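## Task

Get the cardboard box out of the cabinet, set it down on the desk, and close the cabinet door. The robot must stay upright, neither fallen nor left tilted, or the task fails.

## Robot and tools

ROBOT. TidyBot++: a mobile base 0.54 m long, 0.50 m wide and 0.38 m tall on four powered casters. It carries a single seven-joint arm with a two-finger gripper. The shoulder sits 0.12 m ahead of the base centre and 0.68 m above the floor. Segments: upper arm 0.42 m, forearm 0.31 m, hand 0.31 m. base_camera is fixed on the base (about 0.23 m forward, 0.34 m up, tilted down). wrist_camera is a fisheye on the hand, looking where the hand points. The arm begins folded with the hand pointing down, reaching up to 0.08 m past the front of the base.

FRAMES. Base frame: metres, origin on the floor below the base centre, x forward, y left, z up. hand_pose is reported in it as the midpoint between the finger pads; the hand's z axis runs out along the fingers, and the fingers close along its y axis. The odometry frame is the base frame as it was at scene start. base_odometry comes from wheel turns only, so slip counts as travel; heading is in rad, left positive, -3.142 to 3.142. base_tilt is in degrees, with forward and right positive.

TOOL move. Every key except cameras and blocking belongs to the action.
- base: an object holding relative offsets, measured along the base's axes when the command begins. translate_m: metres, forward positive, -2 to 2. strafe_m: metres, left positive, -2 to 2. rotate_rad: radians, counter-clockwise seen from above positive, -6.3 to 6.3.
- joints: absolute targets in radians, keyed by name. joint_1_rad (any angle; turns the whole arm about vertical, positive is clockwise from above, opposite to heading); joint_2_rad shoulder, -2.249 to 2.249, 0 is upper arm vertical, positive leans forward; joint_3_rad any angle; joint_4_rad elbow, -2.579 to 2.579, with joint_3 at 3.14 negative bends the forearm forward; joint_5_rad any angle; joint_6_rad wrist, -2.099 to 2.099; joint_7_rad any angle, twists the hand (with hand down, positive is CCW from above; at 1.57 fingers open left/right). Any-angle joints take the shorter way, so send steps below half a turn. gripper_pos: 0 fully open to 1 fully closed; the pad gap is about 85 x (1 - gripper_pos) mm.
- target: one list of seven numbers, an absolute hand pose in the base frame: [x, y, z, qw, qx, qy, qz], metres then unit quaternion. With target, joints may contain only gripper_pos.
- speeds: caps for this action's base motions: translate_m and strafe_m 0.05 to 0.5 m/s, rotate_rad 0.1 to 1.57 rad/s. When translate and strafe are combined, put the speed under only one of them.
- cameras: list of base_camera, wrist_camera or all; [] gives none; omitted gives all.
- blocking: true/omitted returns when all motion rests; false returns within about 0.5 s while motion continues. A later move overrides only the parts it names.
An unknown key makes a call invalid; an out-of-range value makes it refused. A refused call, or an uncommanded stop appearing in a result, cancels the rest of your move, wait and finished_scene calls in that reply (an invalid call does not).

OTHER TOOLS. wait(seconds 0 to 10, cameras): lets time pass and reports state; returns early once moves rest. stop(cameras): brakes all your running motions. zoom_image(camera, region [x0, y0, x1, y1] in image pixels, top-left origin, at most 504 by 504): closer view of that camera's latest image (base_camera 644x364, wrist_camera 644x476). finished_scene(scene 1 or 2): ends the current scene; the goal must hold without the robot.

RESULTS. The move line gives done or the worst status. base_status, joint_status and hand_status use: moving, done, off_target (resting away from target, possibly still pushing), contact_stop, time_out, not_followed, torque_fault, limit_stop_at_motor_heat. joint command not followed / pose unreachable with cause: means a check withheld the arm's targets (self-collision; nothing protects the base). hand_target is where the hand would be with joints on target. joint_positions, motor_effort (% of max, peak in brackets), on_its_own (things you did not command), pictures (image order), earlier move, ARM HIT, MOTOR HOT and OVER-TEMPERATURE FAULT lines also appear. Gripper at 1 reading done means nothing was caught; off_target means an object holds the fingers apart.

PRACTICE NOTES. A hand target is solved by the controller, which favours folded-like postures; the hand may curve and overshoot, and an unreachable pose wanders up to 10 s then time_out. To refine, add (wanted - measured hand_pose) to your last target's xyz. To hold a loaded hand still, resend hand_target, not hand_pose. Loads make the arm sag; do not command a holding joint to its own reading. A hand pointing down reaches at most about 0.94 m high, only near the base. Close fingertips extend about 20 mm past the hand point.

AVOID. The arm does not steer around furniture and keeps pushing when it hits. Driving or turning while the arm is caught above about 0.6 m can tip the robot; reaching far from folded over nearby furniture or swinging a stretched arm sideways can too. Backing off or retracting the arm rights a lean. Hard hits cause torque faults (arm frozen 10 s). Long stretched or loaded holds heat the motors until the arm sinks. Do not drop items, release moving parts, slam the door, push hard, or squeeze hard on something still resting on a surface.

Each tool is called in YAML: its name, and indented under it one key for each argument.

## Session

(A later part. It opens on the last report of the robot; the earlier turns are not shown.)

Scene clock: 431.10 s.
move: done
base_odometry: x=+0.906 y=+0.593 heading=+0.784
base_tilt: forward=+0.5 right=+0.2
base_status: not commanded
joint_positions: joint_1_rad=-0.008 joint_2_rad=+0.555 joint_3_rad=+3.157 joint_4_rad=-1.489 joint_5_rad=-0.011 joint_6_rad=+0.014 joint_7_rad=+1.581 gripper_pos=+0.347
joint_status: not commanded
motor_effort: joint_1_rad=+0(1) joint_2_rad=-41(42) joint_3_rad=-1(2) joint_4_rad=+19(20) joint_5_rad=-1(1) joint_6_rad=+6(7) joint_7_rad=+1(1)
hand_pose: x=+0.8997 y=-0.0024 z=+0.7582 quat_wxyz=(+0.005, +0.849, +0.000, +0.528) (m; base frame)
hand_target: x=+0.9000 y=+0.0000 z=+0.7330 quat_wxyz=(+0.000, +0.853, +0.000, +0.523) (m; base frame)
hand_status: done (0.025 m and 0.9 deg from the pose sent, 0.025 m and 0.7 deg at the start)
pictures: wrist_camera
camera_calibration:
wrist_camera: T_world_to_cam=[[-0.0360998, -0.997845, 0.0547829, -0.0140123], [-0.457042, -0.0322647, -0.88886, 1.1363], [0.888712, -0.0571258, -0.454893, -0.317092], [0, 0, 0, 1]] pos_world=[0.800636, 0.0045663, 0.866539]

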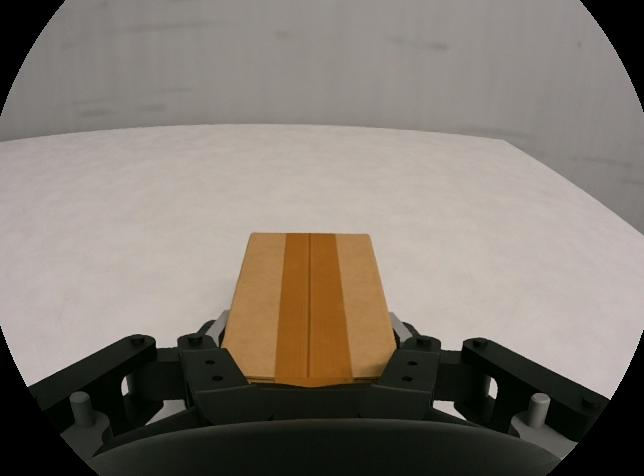

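move:
  target: [0.90, 0, 0.75, 0, 0.8526, 0, 0.5225]
  cameras: []

move:
  joints: {"gripper_pos": 0.1}
  cameras: ["wrist_camera"]

move:
  base: {"translate_m": -0.25}
  speeds: {"translate_m":0.15}
  cameras: ["wrist_camera"]

Scene clock: 434.70 s.
move: done
base_odometry: x=+0.906 y=+0.593 heading=+0.784
base_tilt: forward=+0.5 right=+0.2
base_status: not commanded
joint_positions: joint_1_rad=-0.008 joint_2_rad=+0.553 joint_3_rad=+3.157 joint_4_rad=-1.488 joint_5_rad=-0.011 joint_6_rad=+0.007 joint_7_rad=+1.581 gripper_pos=+0.347
joint_status: not commanded
motor_effort: joint_1_rad=+0(1) joint_2_rad=-41(43) joint_3_rad=-1(2) joint_4_rad=+18(19) joint_5_rad=+0(1) joint_6_rad=+6(7) joint_7_rad=+0(1)
hand_pose: x=+0.8991 y=-0.0024 z=+0.7582 quat_wxyz=(+0.005, +0.851, +0.000, +0.526) (m; base frame)
hand_target: x=+0.9000 y=+0.0000 z=+0.7500 quat_wxyz=(+0.000, +0.853, +0.000, +0.523) (m; base frame)
hand_status: done (0.009 m and 0.7 deg from the pose sent, 0.009 m and 0.9 deg at the start)
pictures: none
No camera images: "cameras" was empty.

Scene clock: 435.57 s.
move: done
base_odometry: x=+0.906 y=+0.593 heading=+0.784
base_tilt: forward=+0.4 right=+0.1
base_status: not commanded
joint_positions: joint_1_rad=-0.008 joint_2_rad=+0.553 joint_3_rad=+3.157 joint_4_rad=-1.488 joint_5_rad=-0.011 joint_6_rad=+0.007 joint_7_rad=+1.581 gripper_pos=+0.100
joint_status: all done
motor_effort: joint_1_rad=-1(2) joint_2_rad=-42(43) joint_3_rad=-2(2) joint_4_rad=+19(20) joint_5_rad=+0(1) joint_6_rad=+7(7) joint_7_rad=+0(1)
hand_pose: x=+0.8991 y=-0.0024 z=+0.7582 quat_wxyz=(+0.005, +0.851, +0.000, +0.526) (m; base frame)
hand_target: x=+0.9000 y=+0.0000 z=+0.7500 quat_wxyz=(+0.000, +0.853, +0.000, +0.523) (m; base frame)
hand_status: not commanded
pictures: wrist_camera
camera_calibration:
wrist_camera: T_world_to_cam=[[-0.0357798, -0.997851, 0.0548889, -0.0143896], [-0.460739, -0.0322679, -0.886949, 1.13787], [0.886814, -0.0570243, -0.458594, -0.312005], [0, 0, 0, 1]] pos_world=[0.800438, 0.0045662, 0.866942]

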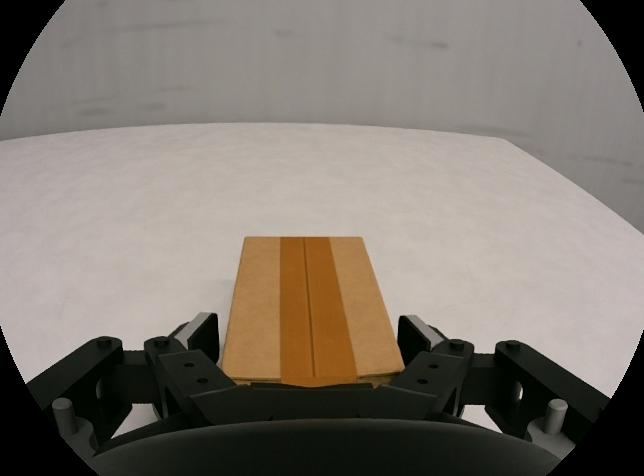

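Scene clock: 437.80 s.
move: done
base_odometry: x=+0.728 y=+0.417 heading=+0.784
base_tilt: forward=+0.4 right=+0.2
base_status: done
joint_positions: joint_1_rad=-0.003 joint_2_rad=+0.552 joint_3_rad=+3.156 joint_4_rad=-1.488 joint_5_rad=-0.011 joint_6_rad=+0.007 joint_7_rad=+1.581 gripper_pos=+0.100
joint_status: not commanded
motor_effort: joint_1_rad=-1(3) joint_2_rad=-42(45) joint_3_rad=-2(3) joint_4_rad=+20(21) joint_5_rad=-1(1) joint_6_rad=+7(7) joint_7_rad=+0(1)
hand_pose: x=+0.8990 y=-0.0054 z=+0.7591 quat_wxyz=(+0.006, +0.850, -0.002, +0.526) (m; base frame)
hand_target: x=+0.9000 y=+0.0000 z=+0.7500 quat_wxyz=(+0.000, +0.853, +0.000, +0.523) (m; base frame)
hand_status: not commanded
pictures: wrist_camera
camera_calibration:
wrist_camera: T_world_to_cam=[[-0.0396964, -0.997731, 0.0543869, -0.0135672], [-0.459829, -0.030083, -0.887498, 1.13824], [0.88712, -0.0602392, -0.457591, -0.312688], [0, 0, 0, 1]] pos_world=[0.80025, 0.00186926, 0.867843]

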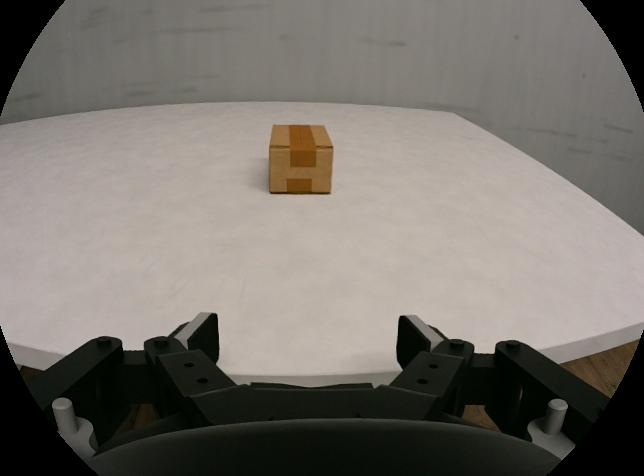

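move:
  base: {"translate_m": -0.3}
  cameras: []

move:
  target: [0.72, 0, 0.83, 0, 0.7071, 0, 0.7071]
  base: {"rotate_rad": -0.784}
  cameras: []

move:
  base: {"translate_m": -0.3}
  joints: {"gripper_pos": 1.0}
  cameras: []

move:
  base: {"strafe_m": -1.33}

Scene clock: 459.80 s.
move: done
base_odometry: x=+0.516 y=+0.205 heading=+0.784
base_tilt: forward=+0.4 right=+0.2
base_status: done
joint_positions: joint_1_rad=-0.003 joint_2_rad=+0.549 joint_3_rad=+3.156 joint_4_rad=-1.488 joint_5_rad=-0.011 joint_6_rad=+0.007 joint_7_rad=+1.581 gripper_pos=+0.100
joint_status: not commanded
motor_effort: joint_1_rad=-1(2) joint_2_rad=-42(45) joint_3_rad=-2(3) joint_4_rad=+19(21) joint_5_rad=+0(1) joint_6_rad=+6(7) joint_7_rad=-1(1)
hand_pose: x=+0.8987 y=-0.0055 z=+0.7618 quat_wxyz=(+0.006, +0.849, -0.002, +0.528) (m; base frame)
hand_target: x=+0.9000 y=+0.0000 z=+0.7500 quat_wxyz=(+0.000, +0.853, +0.000, +0.523) (m; base frame)
hand_status: not commanded
pictures: none
No camera images: "cameras" was empty.

Scene clock: 462.23 s.
move: done
base_odometry: x=+0.516 y=+0.205 heading=+0.002
base_tilt: forward=+0.4 right=+0.2
base_status: done
joint_positions: joint_1_rad=+0.005 joint_2_rad=+0.266 joint_3_rad=+3.156 joint_4_rad=-2.244 joint_5_rad=-0.011 joint_6_rad=+0.906 joint_7_rad=+1.581 gripper_pos=+0.100
joint_status: not commanded
motor_effort: joint_1_rad=-1(8) joint_2_rad=-27(43) joint_3_rad=-2(6) joint_4_rad=+15(20) joint_5_rad=+0(1) joint_6_rad=+7(8) joint_7_rad=+0(1)
hand_pose: x=+0.7262 y=-0.0120 z=+0.8239 quat_wxyz=(+0.012, +0.719, -0.007, +0.695) (m; base frame)
hand_target: x=+0.7200 y=+0.0000 z=+0.8300 quat_wxyz=(+0.000, +0.707, +0.000, +0.707) (m; base frame)
hand_status: done (0.015 m and 2.5 deg from the pose sent, 0.191 m and 26.3 deg at the start)
pictures: none
No camera images: "cameras" was empty.

Scene clock: 464.07 s.
move: done
base_odometry: x=+0.216 y=+0.204 heading=+0.001
base_tilt: forward=+0.4 right=+0.2
base_status: done
joint_positions: joint_1_rad=+0.005 joint_2_rad=+0.257 joint_3_rad=+3.156 joint_4_rad=-2.251 joint_5_rad=-0.011 joint_6_rad=+0.911 joint_7_rad=+1.581 gripper_pos=+0.999
joint_status: all done
motor_effort: joint_1_rad=-1(2) joint_2_rad=-27(31) joint_3_rad=-1(2) joint_4_rad=+14(16) joint_5_rad=+0(1) joint_6_rad=+7(8) joint_7_rad=+0(1)
hand_pose: x=+0.7234 y=-0.0118 z=+0.8273 quat_wxyz=(+0.012, +0.716, -0.007, +0.698) (m; base frame)
hand_target: x=+0.7200 y=+0.0000 z=+0.8300 quat_wxyz=(+0.000, +0.707, +0.000, +0.707) (m; base frame)
hand_status: not commanded
pictures: none
No camera images: "cameras" was empty.

Scene clock: 468.10 s.
move: done
base_odometry: x=+0.217 y=-1.126 heading=+0.001
base_tilt: forward=+0.4 right=+0.2
base_status: done
joint_positions: joint_1_rad=+0.000 joint_2_rad=+0.257 joint_3_rad=+3.156 joint_4_rad=-2.251 joint_5_rad=-0.011 joint_6_rad=+0.912 joint_7_rad=+1.581 gripper_pos=+0.999
joint_status: not commanded
motor_effort: joint_1_rad=-1(3) joint_2_rad=-27(28) joint_3_rad=-2(3) joint_4_rad=+15(16) joint_5_rad=+0(1) joint_6_rad=+7(8) joint_7_rad=+0(1)
hand_pose: x=+0.7234 y=-0.0089 z=+0.8277 quat_wxyz=(+0.010, +0.716, -0.005, +0.698) (m; base frame)
hand_target: x=+0.7200 y=+0.0000 z=+0.8300 quat_wxyz=(+0.000, +0.707, +0.000, +0.707) (m; base frame)
hand_status: not commanded
pictures: base_camera, wrist_camera
camera_calibration:
wrist_camera: T_world_to_cam=[[-0.0688672, -0.996927, 0.0373453, 0.00745088], [-0.0414263, -0.0345442, -0.998544, 0.907388], [0.996765, -0.070314, -0.03892, -0.551716], [0, 0, 0, 1]] pos_world=[0.588034, -0.0000203961, 0.884316]

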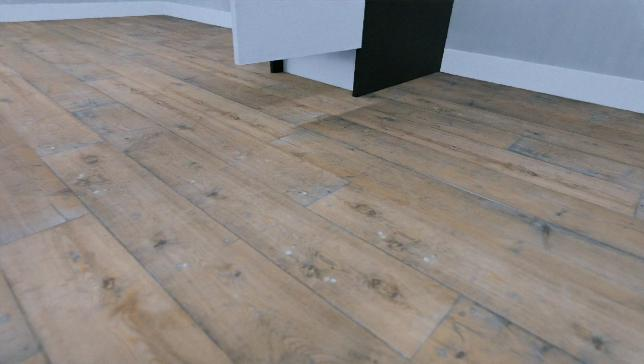

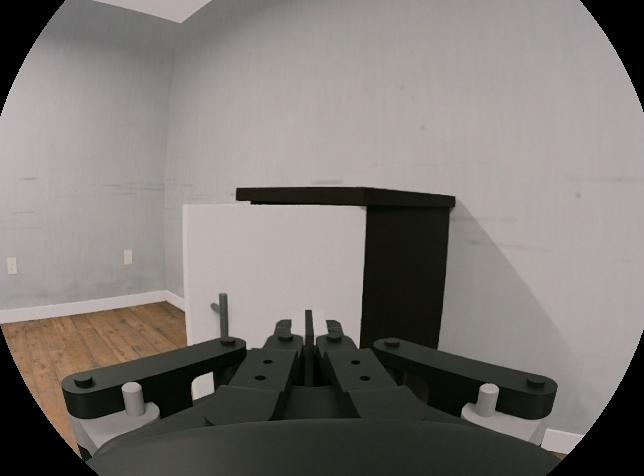

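move:
  base: {"translate_m": 0.5, "strafe_m": 0.05}
  speeds: {"translate_m":0.2}

move:
  base: {"translate_m": 0.17}
  speeds: {"translate_m":0.1}

Scene clock: 476.30 s.
move: done
base_odometry: x=+0.717 y=-1.076 heading=+0.000
base_tilt: forward=+0.4 right=+0.2
base_status: done
joint_positions: joint_1_rad=-0.002 joint_2_rad=+0.259 joint_3_rad=+3.157 joint_4_rad=-2.256 joint_5_rad=-0.011 joint_6_rad=+0.913 joint_7_rad=+1.581 gripper_pos=+0.999
joint_status: not commanded
motor_effort: joint_1_rad=-1(7) joint_2_rad=-27(29) joint_3_rad=-1(7) joint_4_rad=+15(20) joint_5_rad=-1(4) joint_6_rad=+8(8) joint_7_rad=-1(2)
hand_pose: x=+0.7223 y=-0.0089 z=+0.8241 quat_wxyz=(+0.011, +0.718, -0.005, +0.696) (m; base frame)
hand_target: x=+0.7200 y=+0.0000 z=+0.8300 quat_wxyz=(+0.000, +0.707, +0.000, +0.707) (m; base frame)
hand_status: not commanded
pictures: base_camera, wrist_camera
camera_calibration:
wrist_camera: T_world_to_cam=[[-0.0691353, -0.996895, 0.037698, 0.00734348], [-0.0476502, -0.0344454, -0.99827, 0.908078], [0.996469, -0.070812, -0.0451209, -0.545385], [0, 0, 0, 1]] pos_world=[0.587236, -0.00001992, 0.881622]

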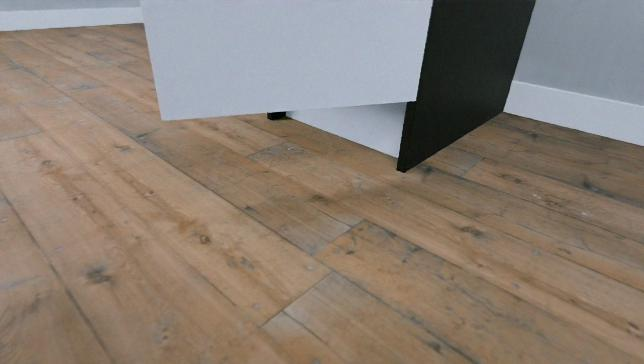

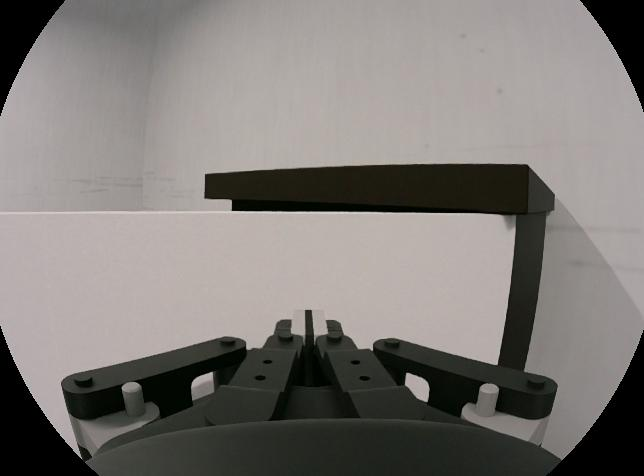

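Scene clock: 478.50 s.
move: done
base_odometry: x=+0.887 y=-1.076 heading=+0.000
base_tilt: forward=+0.5 right=+0.2
base_status: done
joint_positions: joint_1_rad=-0.002 joint_2_rad=+0.257 joint_3_rad=+3.157 joint_4_rad=-2.260 joint_5_rad=-0.011 joint_6_rad=+0.915 joint_7_rad=+1.581 gripper_pos=+0.999
joint_status: not commanded
motor_effort: joint_1_rad=-1(3) joint_2_rad=-27(29) joint_3_rad=-1(3) joint_4_rad=+15(21) joint_5_rad=-1(1) joint_6_rad=+8(8) joint_7_rad=+0(1)
hand_pose: x=+0.7209 y=-0.0089 z=+0.8241 quat_wxyz=(+0.011, +0.718, -0.005, +0.696) (m; base frame)
hand_target: x=+0.7200 y=+0.0000 z=+0.8300 quat_wxyz=(+0.000, +0.707, +0.000, +0.707) (m; base frame)
hand_status: not commanded
pictures: base_camera, wrist_camera
camera_calibration:
wrist_camera: T_world_to_cam=[[-0.06924, -0.996891, 0.0376037, 0.00749792], [-0.0476465, -0.0343465, -0.998274, 0.908021], [0.996462, -0.0709121, -0.0451203, -0.544079], [0, 0, 0, 1]] pos_world=[0.585937, 0.0000801693, 0.881623]

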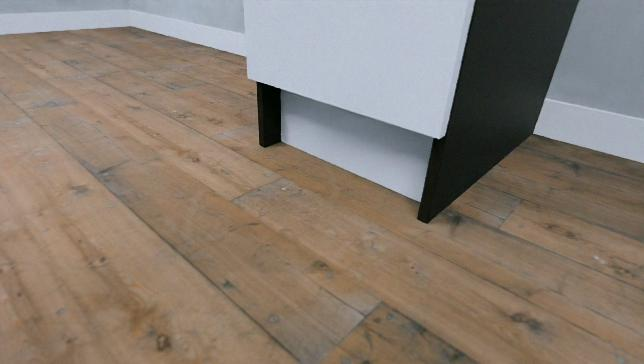

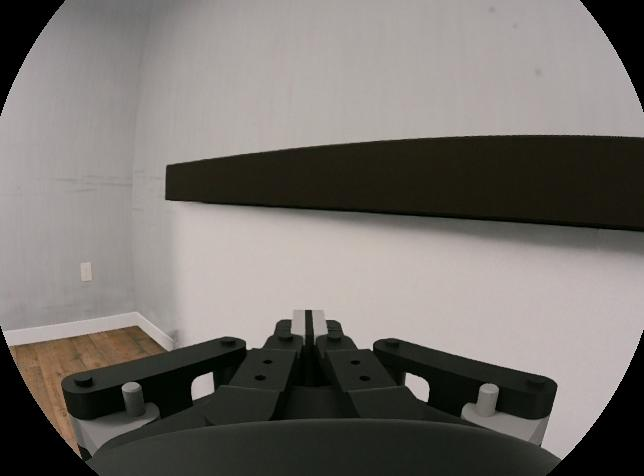

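move:
  base: {"translate_m": 0.05}
  speeds: {"translate_m":0.05}

Scene clock: 481.80 s.
move: done
base_odometry: x=+0.937 y=-1.076 heading=+0.001
base_tilt: forward=+0.4 right=+0.2
base_status: done
joint_positions: joint_1_rad=-0.002 joint_2_rad=+0.257 joint_3_rad=+3.157 joint_4_rad=-2.260 joint_5_rad=-0.011 joint_6_rad=+0.915 joint_7_rad=+1.581 gripper_pos=+0.999
joint_status: not commanded
motor_effort: joint_1_rad=-1(2) joint_2_rad=-27(29) joint_3_rad=-1(2) joint_4_rad=+15(16) joint_5_rad=+0(1) joint_6_rad=+8(8) joint_7_rad=+0(1)
hand_pose: x=+0.7210 y=-0.0089 z=+0.8239 quat_wxyz=(+0.011, +0.718, -0.005, +0.696) (m; base frame)
hand_target: x=+0.7200 y=+0.0000 z=+0.8300 quat_wxyz=(+0.000, +0.707, +0.000, +0.707) (m; base frame)
hand_status: not commanded
pictures: base_camera, wrist_camera
camera_calibration:
wrist_camera: T_world_to_cam=[[-0.0692317, -0.996891, 0.0376172, 0.00749184], [-0.0478464, -0.0343462, -0.998264, 0.908035], [0.996453, -0.0709113, -0.0453198, -0.544002], [0, 0, 0, 1]] pos_world=[0.586037, 0.0000801686, 0.881523]

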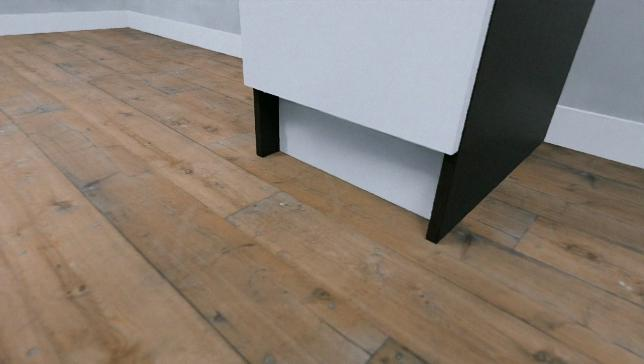

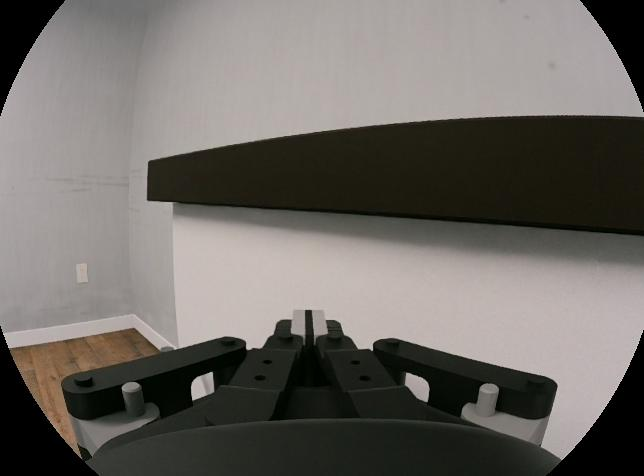

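move:
  base: {"translate_m": 0.04}
  speeds: {"translate_m":0.05}

Scene clock: 484.77 s.
move: done
base_odometry: x=+0.977 y=-1.075 heading=+0.001
base_tilt: forward=+0.5 right=+0.2
base_status: done
joint_positions: joint_1_rad=-0.002 joint_2_rad=+0.257 joint_3_rad=+3.157 joint_4_rad=-2.260 joint_5_rad=-0.011 joint_6_rad=+0.915 joint_7_rad=+1.581 gripper_pos=+0.999
joint_status: not commanded
motor_effort: joint_1_rad=+0(2) joint_2_rad=-27(29) joint_3_rad=-2(2) joint_4_rad=+15(16) joint_5_rad=+0(1) joint_6_rad=+7(8) joint_7_rad=+0(1)
hand_pose: x=+0.7210 y=-0.0089 z=+0.8238 quat_wxyz=(+0.011, +0.718, -0.005, +0.696) (m; base frame)
hand_target: x=+0.7200 y=+0.0000 z=+0.8300 quat_wxyz=(+0.000, +0.707, +0.000, +0.707) (m; base frame)
hand_status: not commanded
pictures: base_camera, wrist_camera
camera_calibration:
wrist_camera: T_world_to_cam=[[-0.0692234, -0.996891, 0.0376307, 0.00747883], [-0.0480463, -0.0343458, -0.998254, 0.908044], [0.996444, -0.0709106, -0.0455194, -0.543825], [0, 0, 0, 1]] pos_world=[0.586037, 0.0000801678, 0.881423]

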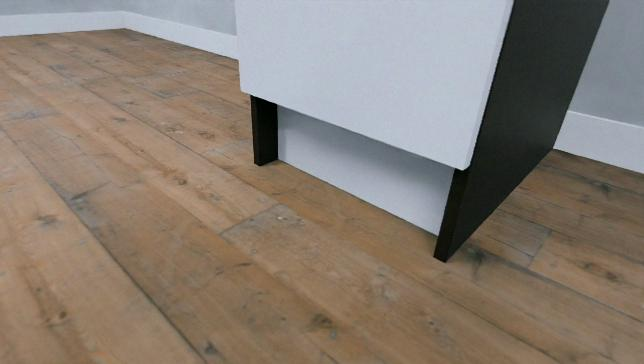

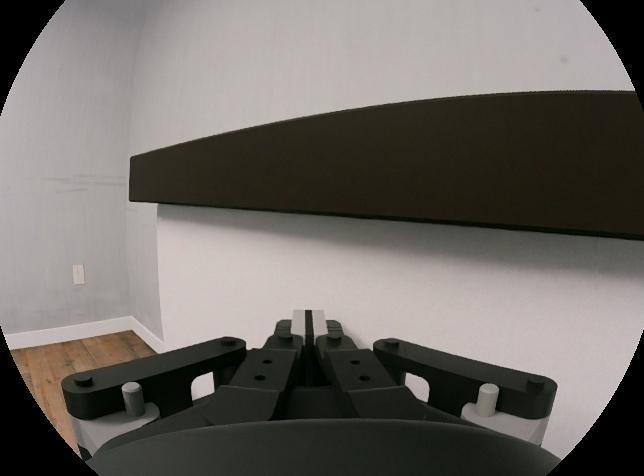

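move:
  base: {"translate_m": 0.04}
  speeds: {"translate_m":0.05}
  cameras: ["wrist_camera"]

Scene clock: 488.70 s.
move: done
base_odometry: x=+1.017 y=-1.075 heading=+0.001
base_tilt: forward=+0.5 right=+0.2
base_status: done
joint_positions: joint_1_rad=-0.032 joint_2_rad=+0.255 joint_3_rad=+3.139 joint_4_rad=-2.268 joint_5_rad=-0.001 joint_6_rad=+0.915 joint_7_rad=+1.581 gripper_pos=+0.999
joint_status: not commanded
motor_effort: joint_1_rad=+5(7) joint_2_rad=-25(27) joint_3_rad=+4(6) joint_4_rad=+17(20) joint_5_rad=-3(5) joint_6_rad=+8(8) joint_7_rad=+0(1)
hand_pose: x=+0.7181 y=+0.0213 z=+0.8215 quat_wxyz=(-0.008, +0.720, +0.015, +0.694) (m; base frame)
hand_target: x=+0.7200 y=+0.0000 z=+0.8300 quat_wxyz=(+0.000, +0.707, +0.000, +0.707) (m; base frame)
hand_status: not commanded
pictures: wrist_camera
camera_calibration:
wrist_camera: T_world_to_cam=[[-0.0136009, -0.999141, 0.0391463, -0.00370452], [-0.0512932, -0.0384013, -0.997945, 0.908704], [0.998591, -0.0155809, -0.0507268, -0.537349], [0, 0, 0, 1]] pos_world=[0.583151, 0.0228217, 0.879724]

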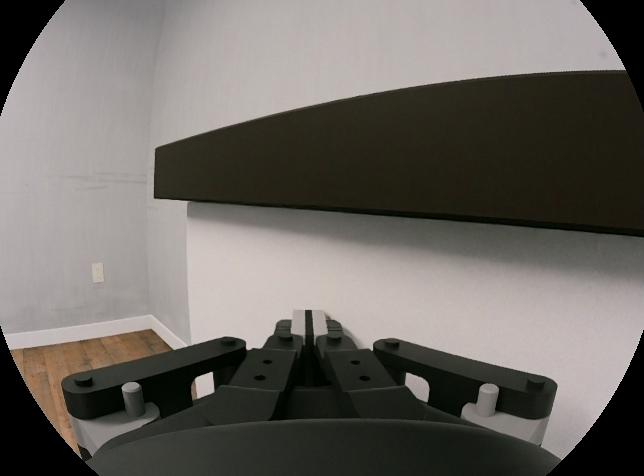

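Contact with the closed door. Back off and finish.

move:
  base: {"translate_m": -0.25}
  speeds: {"translate_m":0.2}

finished_scene:
  scene: 1

Scene clock: 492.23 s.
move: done
base_odometry: x=+0.767 y=-1.075 heading=+0.001
base_tilt: forward=+0.4 right=+0.2
base_status: done
joint_positions: joint_1_rad=-0.008 joint_2_rad=+0.257 joint_3_rad=+3.146 joint_4_rad=-2.267 joint_5_rad=-0.001 joint_6_rad=+0.916 joint_7_rad=+1.581 gripper_pos=+0.999
joint_status: not commanded
motor_effort: joint_1_rad=-1(4) joint_2_rad=-26(30) joint_3_rad=-2(3) joint_4_rad=+15(17) joint_5_rad=+0(3) joint_6_rad=+7(8) joint_7_rad=-1(1)
hand_pose: x=+0.7191 y=+0.0037 z=+0.8210 quat_wxyz=(+0.003, +0.720, +0.005, +0.694) (m; base frame)
hand_target: x=+0.7200 y=+0.0000 z=+0.8300 quat_wxyz=(+0.000, +0.707, +0.000, +0.707) (m; base frame)
hand_status: not commanded
pictures: base_camera, wrist_camera
camera_calibration:
wrist_camera: T_world_to_cam=[[-0.0432267, -0.998232, 0.0407877, -0.00127226], [-0.0526885, -0.0384913, -0.997869, 0.908588], [0.997675, -0.0452836, -0.0509315, -0.537683], [0, 0, 0, 1]] pos_world=[0.58425, 0.00935451, 0.879319]

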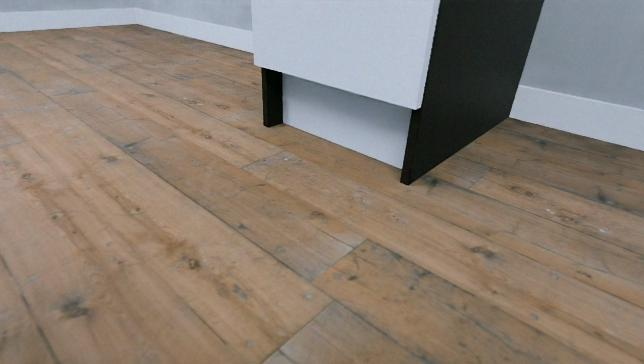

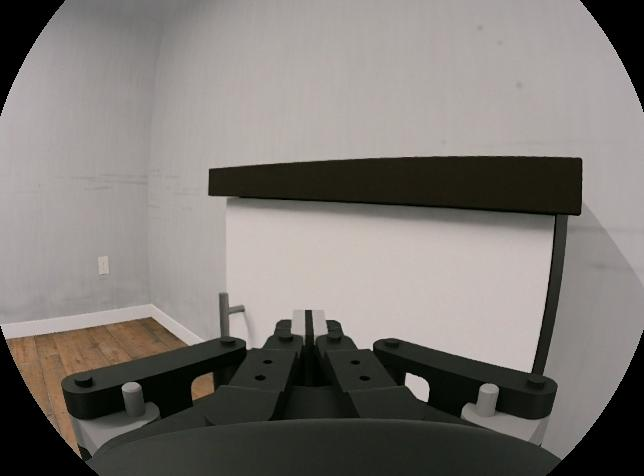

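The scene is finished: the task was done.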